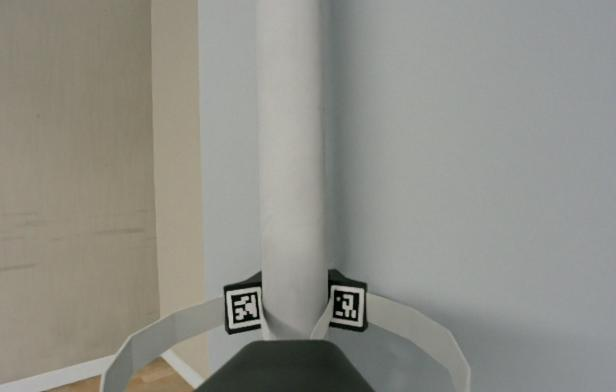

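Scene clock: 285.73 s.
move: r2 moving
r1: as last shown
r1.lidar_m: 1.05 0.88 1.07 2.35 2.48 2.13 2.03 2.15 2.46 2.33 1.05 0.89
r1.motor_effort: lift_m=+23(23) arm_m=-4(4) wheel_0=-3(3) wheel_1=-2(3) wheel_2=+0(0)
r1.servo_current: wrist_yaw_rad=59(65) wrist_pitch_rad=39(52) wrist_roll_rad=46(59) gripper_m=46(46)
r1.wrist_depth_mm: - - - - - 1756 1205 / - - - - - 1808 1255 / - - - - - 1756 1182 / - - - - - - 1118 / - - - - - - - / - 190 196 - 189 - - / - 144 - 141 - - -
r2.base_odometry: x=-3.301 y=-0.675 heading=-2.196
r2.turned_by_wheels: +0.001
r2.turned_by_imu: +0.001
r2.base_tilt: forward=-0.6 right=+0.1
r2.lidar_m: 0.54 2.03 2.55 2.84 1.14 1.21 2.69 2.21 2.20 1.41 0.97 0.66
r2.base_status: translate_m moving; strafe_m moving
r2.joint_positions: lift_m=+0.860 arm_m=+0.150 wrist_yaw_rad=+0.135 wrist_pitch_rad=+0.001 wrist_roll_rad=+0.000 gripper_m=-0.034
r2.joint_status: wrist_yaw_rad moving
r2.measured_speeds: translate_m=-0.049 strafe_m=-0.027 rotate_rad=+0.000 lift_m=+0.000 arm_m=+0.000 wrist_yaw_rad=+0.096 wrist_pitch_rad=+0.000 wrist_roll_rad=+0.000
r2.motor_effort: lift_m=+20(20) arm_m=-4(4) wheel_0=-1(4) wheel_1=-9(11) wheel_2=+19(22)
r2.servo_current: wrist_yaw_rad=72(104) wrist_pitch_rad=46(46) wrist_roll_rad=59(59) gripper_m=137(143)
r2.contact_limits: translate_m 0.9
r2.hand_pose: x=+0.6185 y=-0.0478 z=+1.0377 quat_wxyz=(+0.998, +0.000, +0.001, +0.067) (m; r2's base frame)
r2.wrist_depth_mm: - - 249 162 231 224 218 / - - 251 163 234 226 220 / - - 252 163 235 227 221 / - - 253 167 236 228 222 / - - 254 165 238 229 224 / - - 185 166 180 229 224 / - - 258 - 238 229 226
pictures: none
No camera images: "cameras" was empty.

Scene clock: 288.90 s.
earlier move: r2 done
r1.base_odometry: x=-1.114 y=+1.149 heading=-2.373
r1.turned_by_wheels: +0.000
r1.turned_by_imu: +0.000
r1.base_tilt: forward=-1.6 right=+1.3
r1.lidar_m: 1.13 0.89 1.05 2.34 2.46 2.13 2.04 2.16 2.44 2.35 1.04 0.86
r1.base_status: not commanded
r1.joint_positions: lift_m=+0.700 arm_m=+0.000 wrist_yaw_rad=+0.002 wrist_pitch_rad=+0.002 wrist_roll_rad=+1.568 gripper_m=+0.100
r1.joint_status: not commanded
r1.measured_speeds: all 0
r1.motor_effort: lift_m=+23(23) arm_m=-4(4) wheel_0=-3(4) wheel_1=-2(3) wheel_2=+0(0)
r1.servo_current: wrist_yaw_rad=52(72) wrist_pitch_rad=39(52) wrist_roll_rad=52(65) gripper_m=39(52)
r1.hand_pose: x=+0.4595 y=-0.0868 z=+0.8772 quat_wxyz=(+0.708, +0.706, +0.001, +0.000) (m; r1's base frame)
r1.wrist_depth_mm: - - - - - 1808 1229 / - - - - - 1756 1229 / - - - - - 1756 1255 / - - - - - 1756 1255 / - - - - - - 1138 / - 190 195 - 189 - - / - 144 - 141 - - -
r2.base_odometry: x=-3.273 y=-0.439 heading=-2.194
r2.turned_by_wheels: +0.002
r2.turned_by_imu: +0.005
r2.base_tilt: forward=-0.6 right=+0.0
r2.lidar_m: 0.56 2.17 2.76 3.09 1.13 1.55 2.41 1.97 1.96 1.52 1.21 0.73
r2.base_status: done
r2.joint_positions: lift_m=+0.860 arm_m=+0.150 wrist_yaw_rad=+0.357 wrist_pitch_rad=+0.001 wrist_roll_rad=+0.000 gripper_m=-0.034
r2.joint_status: all done
r2.measured_speeds: all 0
r2.motor_effort: lift_m=+20(20) arm_m=-4(4) wheel_0=+10(12) wheel_1=-1(11) wheel_2=+20(23)
r2.servo_current: wrist_yaw_rad=72(111) wrist_pitch_rad=46(46) wrist_roll_rad=59(59) gripper_m=137(143)
r2.contact_limits: translate_m 0.9
r2.hand_pose: x=+0.6217 y=+0.0189 z=+1.0377 quat_wxyz=(+0.984, +0.000, +0.001, +0.178) (m; r2's base frame)
r2.wrist_depth_mm: - - 250 166 229 220 213 / - - 252 167 231 222 216 / - - 253 167 232 224 216 / - - 253 167 233 225 219 / - - 256 167 236 225 219 / - - 182 167 232 226 220 / - - 1921 - 236 224 221
wait: 3.17 of 5 s (r2 has come to rest)
pictures: r1_head_camera, r2_head_camera, r2_wrist_camera
Images, in order (width x height): r1_head_camera 420x560, r2_head_camera 420x560, r2_wrist_camera 616x392.

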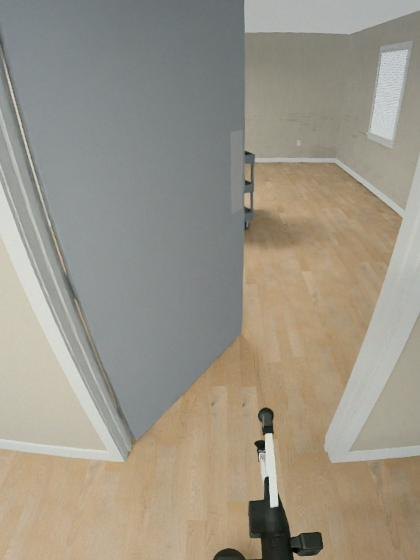

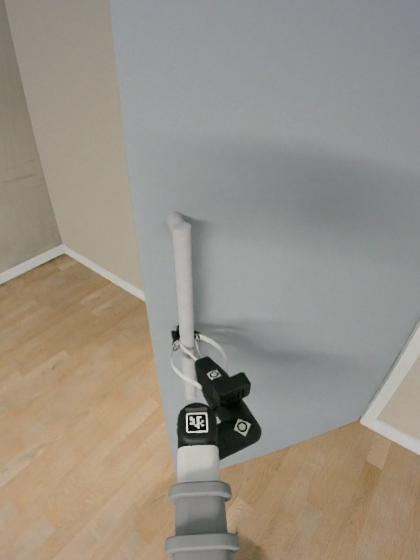

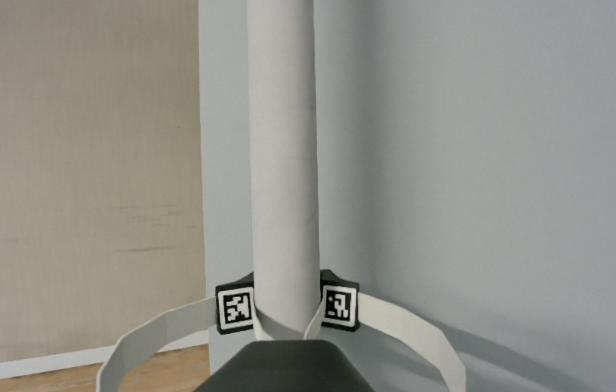

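>>> {"method": "move", "body": {
  "blocking": false,
  "r2": {"base":{"translate_m":-0.186,"strafe_m":-0.173},"joints":{"wrist_yaw_rad":0.56},"pace":"slow","speeds":{"wrist_yaw_rad":0.1},"contact_limits":{"translate_m":0.9}},
  "cameras": []
}}

>>> {"method": "wait", "body": {
  "seconds": 5,
  "cameras": ["r2_wrist_camera"]
}}

>>> {"method": "move", "body": {
  "blocking": false,
  "r2": {"base":{"translate_m":-0.14,"strafe_m":-0.228},"joints":{"wrist_yaw_rad":0.78},"pace":"slow","speeds":{"wrist_yaw_rad":0.1},"contact_limits":{"translate_m":0.9}},
  "cameras": []
}}

>>> {"method": "wait", "body": {
  "seconds": 5,
  "cameras": ["r2_head_camera","r2_wrist_camera","r1_head_camera"]
}}

Scene clock: 299.73 s.
move: r2 moving
r1: as last shown
r1.lidar_m: 1.14 0.87 1.05 2.35 2.47 2.13 2.04 2.16 2.43 2.36 1.04 0.86
r1.motor_effort: lift_m=+23(23) arm_m=-3(4) wheel_0=-3(3) wheel_1=-2(3) wheel_2=+0(0)
r1.servo_current: wrist_yaw_rad=46(59) wrist_pitch_rad=39(46) wrist_roll_rad=46(46) gripper_m=46(46)
r1.wrist_depth_mm: - - - - - 1756 1255 / - - - - - 1756 1229 / - - - - - 1756 1229 / - - - - - 1808 1255 / - - - - - - 1182 / - 190 195 - 190 - - / - 144 - 141 - - -
r2.base_odometry: x=-3.275 y=-0.426 heading=-2.192
r2.turned_by_wheels: +0.002
r2.turned_by_imu: +0.003
r2.base_tilt: forward=-0.6 right=+0.0
r2.lidar_m: 0.53 2.22 2.78 3.09 1.15 1.53 2.41 1.96 1.95 1.49 1.21 0.72
r2.base_status: translate_m moving; strafe_m moving
r2.joint_positions: lift_m=+0.860 arm_m=+0.150 wrist_yaw_rad=+0.396 wrist_pitch_rad=+0.001 wrist_roll_rad=+0.000 gripper_m=-0.034
r2.joint_status: wrist_yaw_rad moving
r2.measured_speeds: translate_m=-0.038 strafe_m=-0.035 rotate_rad=-0.001 lift_m=+0.000 arm_m=+0.000 wrist_yaw_rad=+0.096 wrist_pitch_rad=+0.000 wrist_roll_rad=+0.000
r2.motor_effort: lift_m=+20(20) arm_m=-4(4) wheel_0=+15(17) wheel_1=-7(8) wheel_2=+22(23)
r2.servo_current: wrist_yaw_rad=59(78) wrist_pitch_rad=39(39) wrist_roll_rad=39(52) gripper_m=137(137)
r2.contact_limits: translate_m 0.9
r2.hand_pose: x=+0.6207 y=+0.0306 z=+1.0377 quat_wxyz=(+0.980, +0.000, +0.001, +0.197) (m; r2's base frame)
r2.wrist_depth_mm: - - 252 163 229 219 212 / - - 254 164 231 220 213 / - - 255 164 232 222 215 / - - 256 166 233 223 216 / - - 259 166 235 224 217 / - - 186 167 180 225 217 / - - 262 - 236 223 219
pictures: none
No camera images: "cameras" was empty.

Scene clock: 304.17 s.
earlier move: r2 done
r1.base_odometry: x=-1.114 y=+1.149 heading=-2.373
r1.turned_by_wheels: +0.000
r1.turned_by_imu: +0.000
r1.base_tilt: forward=-1.6 right=+1.3
r1.lidar_m: 1.25 0.89 1.07 2.35 2.46 2.13 2.03 2.18 2.44 2.35 1.03 0.87
r1.base_status: not commanded
r1.joint_positions: lift_m=+0.700 arm_m=+0.000 wrist_yaw_rad=+0.002 wrist_pitch_rad=+0.002 wrist_roll_rad=+1.568 gripper_m=+0.100
r1.joint_status: not commanded
r1.measured_speeds: all 0
r1.motor_effort: lift_m=+23(23) arm_m=-4(4) wheel_0=-3(4) wheel_1=-2(3) wheel_2=+0(0)
r1.servo_current: wrist_yaw_rad=59(65) wrist_pitch_rad=39(52) wrist_roll_rad=65(65) gripper_m=33(46)
r1.hand_pose: x=+0.4595 y=-0.0868 z=+0.8772 quat_wxyz=(+0.708, +0.706, +0.001, +0.000) (m; r1's base frame)
r1.wrist_depth_mm: - - - - - 1756 1205 / - - - - - 1808 1229 / - - - - - 1756 1229 / - - - - - 1808 1255 / - - 1537 - - 1661 1281 / - 190 195 - 189 - 1229 / - 144 - 141 - - -
r2.base_odometry: x=-3.305 y=-0.187 heading=-2.191
r2.turned_by_wheels: +0.000
r2.turned_by_imu: +0.049
r2.base_tilt: forward=-0.7 right=+0.0
r2.lidar_m: 0.56 0.60 3.03 1.33 1.22 3.78 2.07 1.72 1.73 1.46 1.23 0.78
r2.base_status: done
r2.joint_positions: lift_m=+0.860 arm_m=+0.150 wrist_yaw_rad=+0.582 wrist_pitch_rad=+0.001 wrist_roll_rad=+0.000 gripper_m=-0.034
r2.joint_status: all done
r2.measured_speeds: translate_m=+0.000 strafe_m=+0.001 rotate_rad=+0.002 lift_m=+0.000 arm_m=+0.000 wrist_yaw_rad=+0.000 wrist_pitch_rad=+0.000 wrist_roll_rad=+0.000
r2.on_its_own: wrist_yaw_rad is at rest, and its servo_current (137 mA) is outside its rest range (0 to 104 mA)
r2.motor_effort: lift_m=+20(20) arm_m=-5(5) wheel_0=+17(32) wheel_1=+4(9) wheel_2=+11(25)
r2.servo_current: wrist_yaw_rad=137(150) wrist_pitch_rad=39(46) wrist_roll_rad=46(59) gripper_m=124(143)
r2.contact_limits: translate_m 0.9
r2.hand_pose: x=+0.6100 y=+0.0854 z=+1.0377 quat_wxyz=(+0.958, +0.000, +0.001, +0.287) (m; r2's base frame)
r2.wrist_depth_mm: - - 253 170 224 212 206 / - - 254 163 227 216 - / - - 257 163 228 217 208 / - - 258 170 229 217 209 / - - 259 164 231 218 210 / - - 182 166 226 219 211 / - - 1921 - 232 217 212
wait: 4.43 of 5 s (r2 has come to rest)
pictures: r2_wrist_camera
Images, in order (width x height): r2_wrist_camera 616x392.

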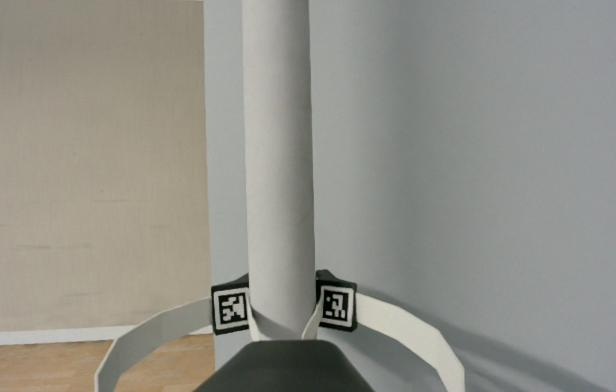

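Scene clock: 304.67 s.
move: r2 moving
r1: as last shown
r1.lidar_m: 1.26 0.88 1.04 2.35 2.45 2.12 2.03 2.16 2.45 2.36 1.04 0.87
r1.motor_effort: lift_m=+23(23) arm_m=-4(4) wheel_0=-3(3) wheel_1=-2(3) wheel_2=+0(0)
r1.servo_current: wrist_yaw_rad=52(65) wrist_pitch_rad=39(46) wrist_roll_rad=46(65) gripper_m=46(46)
r1.wrist_depth_mm: - - - - - 1808 1229 / - - - - - 1756 1255 / - - - - - 1756 1255 / - - - - - 1863 1281 / - - - - - 1756 1281 / - 190 195 - 189 - 1182 / - 144 - 141 - - -
r2.base_odometry: x=-3.310 y=-0.176 heading=-2.189
r2.turned_by_wheels: +0.003
r2.turned_by_imu: +0.003
r2.base_tilt: forward=-0.6 right=+0.0
r2.lidar_m: 0.54 0.58 3.02 1.32 1.22 3.72 2.02 1.71 1.71 1.43 1.25 0.81
r2.base_status: translate_m moving; strafe_m moving
r2.joint_positions: lift_m=+0.860 arm_m=+0.150 wrist_yaw_rad=+0.616 wrist_pitch_rad=+0.001 wrist_roll_rad=+0.000 gripper_m=-0.034
r2.joint_status: wrist_yaw_rad moving
r2.measured_speeds: translate_m=-0.025 strafe_m=-0.041 rotate_rad=+0.000 lift_m=+0.000 arm_m=+0.000 wrist_yaw_rad=+0.100 wrist_pitch_rad=+0.000 wrist_roll_rad=+0.000
r2.motor_effort: lift_m=+20(20) arm_m=-5(5) wheel_0=+18(22) wheel_1=-5(5) wheel_2=+21(21)
r2.servo_current: wrist_yaw_rad=26(150) wrist_pitch_rad=39(46) wrist_roll_rad=33(59) gripper_m=124(124)
r2.contact_limits: translate_m 0.9
r2.hand_pose: x=+0.6069 y=+0.0953 z=+1.0377 quat_wxyz=(+0.953, +0.000, +0.001, +0.303) (m; r2's base frame)
r2.wrist_depth_mm: - - 255 167 224 212 203 / - - 257 163 228 213 - / - - 258 167 228 214 205 / - - 260 167 229 215 207 / - - - 167 229 216 208 / - - 182 166 224 218 209 / - - - - 231 213 210
pictures: none
No camera images: "cameras" was empty.

Scene clock: 308.13 s.
earlier move: r2 done
r1.base_odometry: x=-1.114 y=+1.149 heading=-2.373
r1.turned_by_wheels: +0.000
r1.turned_by_imu: +0.000
r1.base_tilt: forward=-1.6 right=+1.2
r1.lidar_m: 1.34 0.88 1.07 2.36 2.48 2.13 2.05 2.13 2.41 2.35 1.05 0.85
r1.base_status: not commanded
r1.joint_positions: lift_m=+0.700 arm_m=+0.000 wrist_yaw_rad=+0.002 wrist_pitch_rad=+0.002 wrist_roll_rad=+1.568 gripper_m=+0.100
r1.joint_status: not commanded
r1.measured_speeds: all 0
r1.motor_effort: lift_m=+23(23) arm_m=-3(4) wheel_0=-3(4) wheel_1=-3(3) wheel_2=+0(0)
r1.servo_current: wrist_yaw_rad=59(78) wrist_pitch_rad=39(52) wrist_roll_rad=65(72) gripper_m=39(46)
r1.hand_pose: x=+0.4595 y=-0.0868 z=+0.8772 quat_wxyz=(+0.708, +0.706, +0.001, +0.000) (m; r1's base frame)
r1.wrist_depth_mm: - - - - - 1808 1255 / - - - - - 1808 1229 / - - - - - 1756 1255 / - - - - - 1808 1281 / - - - - - 1808 1281 / - 190 211 - 189 - 1229 / - 144 - 141 - - -
r2.base_odometry: x=-3.410 y=+0.059 heading=-2.188
r2.turned_by_wheels: +0.001
r2.turned_by_imu: +0.184
r2.base_tilt: forward=-0.7 right=+0.0
r2.lidar_m: 0.53 0.55 3.31 1.42 1.69 2.43 1.64 1.51 1.55 1.20 1.12 0.73
r2.base_status: done
r2.joint_positions: lift_m=+0.860 arm_m=+0.150 wrist_yaw_rad=+0.800 wrist_pitch_rad=+0.001 wrist_roll_rad=+0.000 gripper_m=-0.034
r2.joint_status: all done
r2.measured_speeds: all 0
r2.on_its_own: wrist_yaw_rad is at rest, and its servo_current (124 mA) is outside its rest range (0 to 104 mA)
r2.motor_effort: lift_m=+20(20) arm_m=-7(8) wheel_0=+26(32) wheel_1=+2(7) wheel_2=+17(23)
r2.servo_current: wrist_yaw_rad=124(150) wrist_pitch_rad=46(46) wrist_roll_rad=46(59) gripper_m=124(130)
r2.contact_limits: translate_m 0.9
r2.hand_pose: x=+0.5848 y=+0.1459 z=+1.0377 quat_wxyz=(+0.921, +0.000, +0.000, +0.389) (m; r2's base frame)
r2.wrist_depth_mm: - - - 228 212 191 176 / - - - 229 214 191 178 / - - - 164 216 194 179 / - - - 171 217 197 180 / - - - 171 218 195 181 / - - 181 166 210 196 182 / - - - - 221 191 182
wait: 3.47 of 5 s (r2 has come to rest)
pictures: r1_head_camera, r2_head_camera, r2_wrist_camera
Images, in order (width x height): r1_head_camera 420x560, r2_head_camera 420x560, r2_wrist_camera 616x392.

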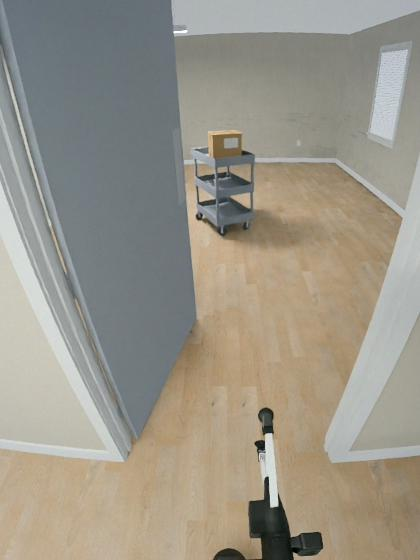

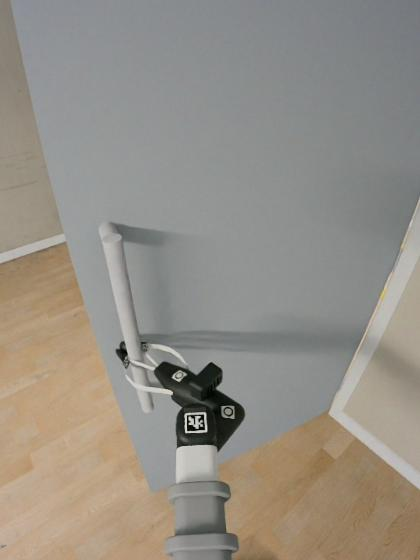

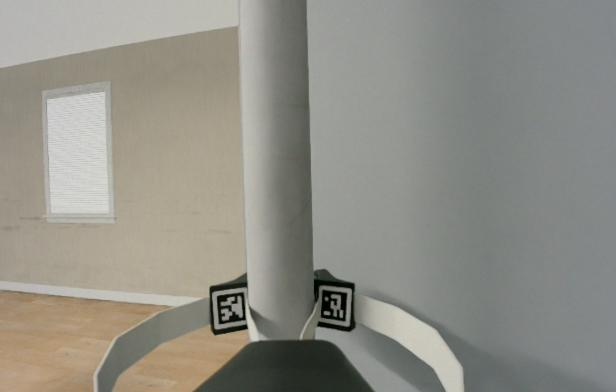

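>>> {"method": "move", "body": {
  "blocking": false,
  "r2": {"base":{"translate_m":-0.19,"strafe_m":-0.12},"joints":{"wrist_yaw_rad":0.72},"pace":"slow","speeds":{"wrist_yaw_rad":0.1},"contact_limits":{"translate_m":0.9}},
  "cameras": []
}}

>>> {"method": "wait", "body": {
  "seconds": 5,
  "cameras": ["r2_head_camera","r2_wrist_camera","r1_head_camera"]
}}

Scene clock: 317.73 s.
move: r2 moving
r1: as last shown
r1.base_tilt: forward=-1.6 right=+1.3
r1.lidar_m: 1.33 0.91 1.05 2.36 2.47 2.12 2.04 2.13 2.44 2.35 1.04 0.87
r1.motor_effort: lift_m=+23(23) arm_m=-3(4) wheel_0=-3(3) wheel_1=-2(3) wheel_2=+0(0)
r1.servo_current: wrist_yaw_rad=33(59) wrist_pitch_rad=39(46) wrist_roll_rad=46(59) gripper_m=39(46)
r1.wrist_depth_mm: - - - - - 1708 1229 / - - - - - 1756 1229 / - - - - - 1808 1229 / - - - - - 1756 1229 / - - - - - 1808 1281 / - 189 212 - 189 - 1205 / - 144 - 140 - - -
r2.base_odometry: x=-3.410 y=+0.073 heading=-2.184
r2.turned_by_wheels: +0.004
r2.turned_by_imu: +0.023
r2.base_tilt: forward=-0.6 right=+0.0
r2.lidar_m: 0.54 0.62 3.28 1.41 1.72 2.36 1.61 1.50 1.53 1.20 1.11 0.75
r2.base_status: translate_m moving; strafe_m moving
r2.joint_positions: lift_m=+0.860 arm_m=+0.150 wrist_yaw_rad=+0.786 wrist_pitch_rad=+0.001 wrist_roll_rad=+0.000 gripper_m=-0.034
r2.joint_status: wrist_yaw_rad moving
r2.measured_speeds: translate_m=-0.051 strafe_m=-0.034 rotate_rad=+0.000 lift_m=+0.000 arm_m=+0.000 wrist_yaw_rad=-0.045 wrist_pitch_rad=+0.000 wrist_roll_rad=+0.000
r2.motor_effort: lift_m=+20(20) arm_m=-8(8) wheel_0=+18(24) wheel_1=-3(6) wheel_2=+27(27)
r2.servo_current: wrist_yaw_rad=540(540) wrist_pitch_rad=39(46) wrist_roll_rad=39(52) gripper_m=117(124)
r2.contact_limits: translate_m 0.9
r2.hand_pose: x=+0.5868 y=+0.1423 z=+1.0377 quat_wxyz=(+0.924, +0.000, +0.000, +0.383) (m; r2's base frame)
r2.wrist_depth_mm: - - - 163 213 190 177 / - - - 163 214 191 179 / - - - 169 216 193 180 / - - - 169 217 197 180 / - - - 165 219 196 182 / - - 183 166 178 197 182 / - - - - 221 191 183
pictures: none
No camera images: "cameras" was empty.

Scene clock: 320.63 s.
earlier move: r2 off_target
r1.base_odometry: x=-1.114 y=+1.149 heading=-2.373
r1.turned_by_wheels: +0.000
r1.turned_by_imu: +0.000
r1.base_tilt: forward=-1.6 right=+1.3
r1.lidar_m: 1.61 0.90 1.05 2.36 2.49 2.13 2.04 2.15 2.44 2.34 1.06 0.89
r1.base_status: not commanded
r1.joint_positions: lift_m=+0.700 arm_m=+0.000 wrist_yaw_rad=+0.002 wrist_pitch_rad=+0.002 wrist_roll_rad=+1.568 gripper_m=+0.100
r1.joint_status: not commanded
r1.measured_speeds: all 0
r1.motor_effort: lift_m=+23(23) arm_m=-4(4) wheel_0=-3(4) wheel_1=-3(3) wheel_2=+0(0)
r1.servo_current: wrist_yaw_rad=52(65) wrist_pitch_rad=46(52) wrist_roll_rad=52(78) gripper_m=39(52)
r1.hand_pose: x=+0.4595 y=-0.0868 z=+0.8772 quat_wxyz=(+0.708, +0.706, +0.001, +0.000) (m; r1's base frame)
r1.wrist_depth_mm: - - - - - 1756 1255 / - - - - - 1756 1255 / - - - - - 1756 1229 / - - - - - 1808 1255 / - - - - - 1808 1281 / - - 215 - 198 1618 1308 / - 144 - 141 - - 1182
r2.base_odometry: x=-3.398 y=+0.283 heading=-2.185
r2.turned_by_wheels: -0.001
r2.turned_by_imu: +0.071
r2.base_tilt: forward=-0.7 right=+0.0
r2.lidar_m: 0.56 0.60 3.54 1.53 4.70 1.94 1.36 1.31 1.39 1.14 1.10 0.83
r2.base_status: done
r2.joint_positions: lift_m=+0.860 arm_m=+0.150 wrist_yaw_rad=+0.752 wrist_pitch_rad=+0.001 wrist_roll_rad=+0.000 gripper_m=-0.034
r2.joint_status: wrist_yaw_rad off_target (ended at +0.752, target +0.720)
r2.measured_speeds: all 0
r2.on_its_own: wrist_yaw_rad is at rest, and its servo_current (221 mA) is outside its rest range (0 to 104 mA)
r2.motor_effort: lift_m=+20(20) arm_m=-7(8) wheel_0=+22(27) wheel_1=+1(9) wheel_2=+18(28)
r2.servo_current: wrist_yaw_rad=221(540) wrist_pitch_rad=46(46) wrist_roll_rad=39(59) gripper_m=124(130)
r2.contact_limits: translate_m 0.9
r2.hand_pose: x=+0.5915 y=+0.1331 z=+1.0377 quat_wxyz=(+0.930, +0.000, +0.000, +0.367) (m; r2's base frame)
r2.wrist_depth_mm: - - 263 173 220 204 192 / - - 263 164 221 204 194 / - - - 171 222 206 195 / - - - 170 224 206 196 / - - - 170 225 208 197 / - - 181 167 219 209 198 / - - - - 223 206 199
wait: 2.90 of 5 s (r2 has come to rest)
pictures: r1_head_camera, r2_head_camera, r2_wrist_camera
Images, in order (width x height): r1_head_camera 420x560, r2_head_camera 420x560, r2_wrist_camera 616x392.

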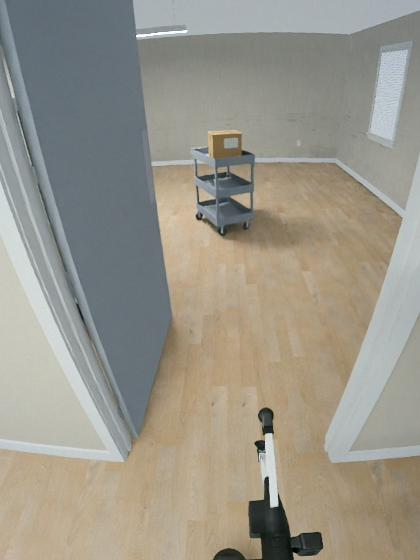

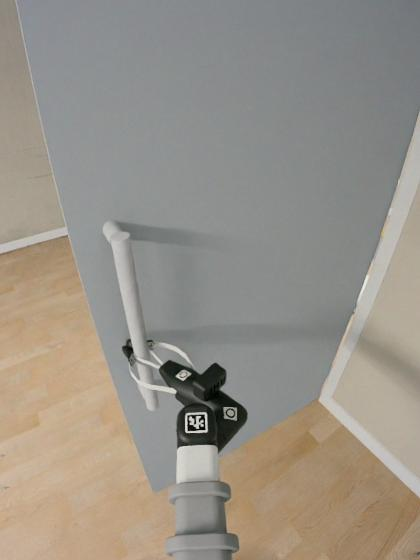

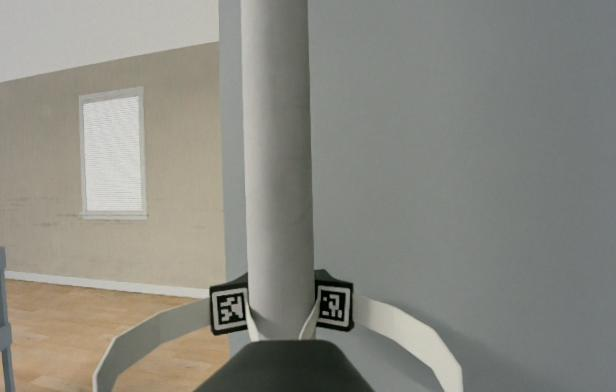

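>>> {"method": "move", "body": {
  "blocking": false,
  "r2": {"base":{"translate_m":-0.17,"strafe_m":-0.1},"joints":{"wrist_yaw_rad":0.75},"pace":"slow","speeds":{"wrist_yaw_rad":0.1},"contact_limits":{"translate_m":0.9}},
  "cameras": []
}}

>>> {"method": "wait", "body": {
  "seconds": 5,
  "cameras": ["r2_head_camera","r1_head_camera","r1_head_left_camera"]
}}

Scene clock: 330.07 s.
move: r2 moving
r1: as last shown
r1.base_tilt: forward=-1.5 right=+1.3
r1.lidar_m: 1.69 0.90 1.06 2.37 2.48 2.11 2.05 2.17 2.43 2.36 1.05 0.89
r1.motor_effort: lift_m=+23(23) arm_m=-4(4) wheel_0=-3(4) wheel_1=-2(2) wheel_2=+0(0)
r1.servo_current: wrist_yaw_rad=39(59) wrist_pitch_rad=33(46) wrist_roll_rad=33(59) gripper_m=39(46)
r1.wrist_depth_mm: - - - - - 1708 1255 / - - - - - 1756 1255 / - - - - - 1863 1255 / - - - - - 1863 1255 / - - - - - 1808 1281 / - - 215 - 198 1576 1308 / - 144 - 140 - - 1205
r2.base_odometry: x=-3.397 y=+0.297 heading=-2.182
r2.turned_by_wheels: +0.003
r2.turned_by_imu: +0.004
r2.base_tilt: forward=-0.6 right=+0.1
r2.lidar_m: 0.53 0.58 3.57 1.56 4.69 1.92 1.37 1.30 1.35 1.17 1.09 0.85
r2.base_status: translate_m moving; strafe_m moving
r2.joint_positions: lift_m=+0.860 arm_m=+0.150 wrist_yaw_rad=+0.763 wrist_pitch_rad=+0.001 wrist_roll_rad=+0.000 gripper_m=-0.034
r2.joint_status: wrist_yaw_rad moving
r2.measured_speeds: translate_m=-0.049 strafe_m=-0.028 rotate_rad=+0.000 lift_m=+0.000 arm_m=+0.000 wrist_yaw_rad=+0.002 wrist_pitch_rad=+0.000 wrist_roll_rad=+0.000
r2.motor_effort: lift_m=+20(20) arm_m=-7(8) wheel_0=+17(20) wheel_1=-3(5) wheel_2=+21(22)
r2.servo_current: wrist_yaw_rad=59(215) wrist_pitch_rad=39(46) wrist_roll_rad=52(59) gripper_m=117(124)
r2.contact_limits: translate_m 0.9
r2.hand_pose: x=+0.5900 y=+0.1360 z=+1.0377 quat_wxyz=(+0.928, +0.000, +0.000, +0.372) (m; r2's base frame)
r2.wrist_depth_mm: - - - 162 221 205 194 / - - - 163 221 206 195 / - - - 167 224 206 196 / - - - 168 225 208 196 / - - - 167 227 209 198 / - - 183 167 220 211 199 / - - - - 226 204 199
pictures: none
No camera images: "cameras" was empty.

Scene clock: 332.70 s.
earlier move: r2 done
r1.base_odometry: x=-1.114 y=+1.149 heading=-2.373
r1.turned_by_wheels: +0.000
r1.turned_by_imu: +0.000
r1.base_tilt: forward=-1.6 right=+1.3
r1.lidar_m: 3.17 0.89 1.06 2.37 2.46 2.15 2.04 2.14 2.49 2.33 1.06 0.89
r1.base_status: not commanded
r1.joint_positions: lift_m=+0.700 arm_m=+0.000 wrist_yaw_rad=+0.002 wrist_pitch_rad=+0.002 wrist_roll_rad=+1.568 gripper_m=+0.100
r1.joint_status: not commanded
r1.measured_speeds: all 0
r1.motor_effort: lift_m=+23(23) arm_m=-4(4) wheel_0=-3(4) wheel_1=-2(3) wheel_2=+0(0)
r1.servo_current: wrist_yaw_rad=52(65) wrist_pitch_rad=39(52) wrist_roll_rad=65(78) gripper_m=39(52)
r1.hand_pose: x=+0.4595 y=-0.0868 z=+0.8772 quat_wxyz=(+0.708, +0.706, +0.001, +0.000) (m; r1's base frame)
r1.wrist_depth_mm: - - - - - 1708 1229 / - - - - - 1808 1229 / - - - - - 1756 1229 / - - - - - 1863 1255 / - - - - - 1863 1281 / - - 214 - 198 1618 1255 / - - - 144 - 137 1281
r2.base_odometry: x=-3.382 y=+0.479 heading=-2.184
r2.turned_by_wheels: -0.002
r2.turned_by_imu: +0.001
r2.base_tilt: forward=-0.7 right=+0.0
r2.lidar_m: 0.54 0.61 1.73 1.65 4.43 1.62 1.17 1.11 1.18 1.14 1.09 0.98
r2.base_status: done
r2.joint_positions: lift_m=+0.860 arm_m=+0.150 wrist_yaw_rad=+0.754 wrist_pitch_rad=+0.001 wrist_roll_rad=+0.000 gripper_m=-0.034
r2.joint_status: all done
r2.measured_speeds: all 0
r2.motor_effort: lift_m=+20(20) arm_m=-7(8) wheel_0=+5(21) wheel_1=-6(7) wheel_2=+10(22)
r2.servo_current: wrist_yaw_rad=52(215) wrist_pitch_rad=46(46) wrist_roll_rad=52(59) gripper_m=117(130)
r2.contact_limits: translate_m 0.9
r2.hand_pose: x=+0.5912 y=+0.1337 z=+1.0377 quat_wxyz=(+0.930, +0.000, +0.000, +0.368) (m; r2's base frame)
r2.wrist_depth_mm: - - 247 161 234 227 222 / - - 249 163 235 227 224 / - - 250 164 236 229 224 / - - 251 164 237 232 225 / - - 253 165 239 232 227 / - - 183 166 179 233 229 / - - 255 - 240 233 229
wait: 2.63 of 5 s (r2 has come to rest)
pictures: r1_head_camera, r1_head_left_camera, r2_head_camera
Images, in order (width x height): r1_head_camera 420x560, r1_head_left_camera 420x672, r2_head_camera 420x560.

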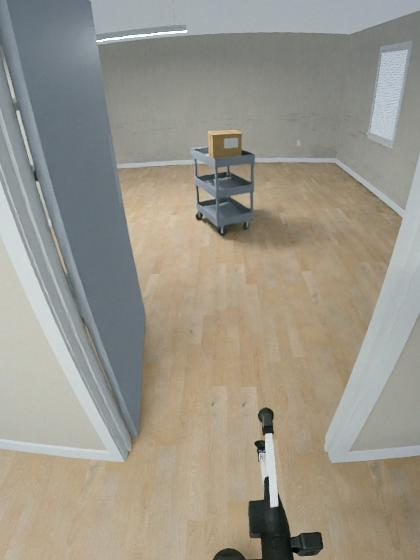

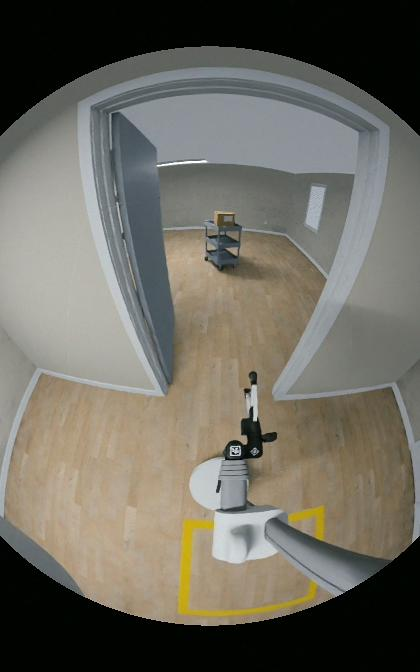

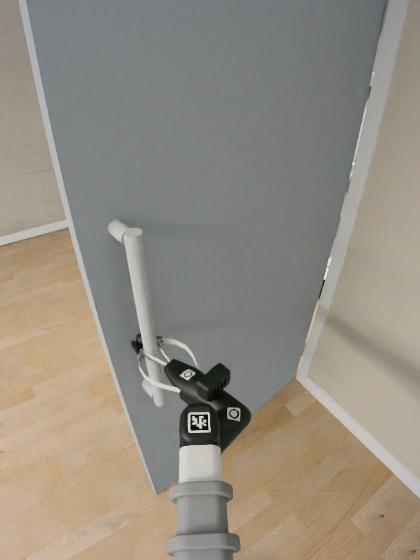

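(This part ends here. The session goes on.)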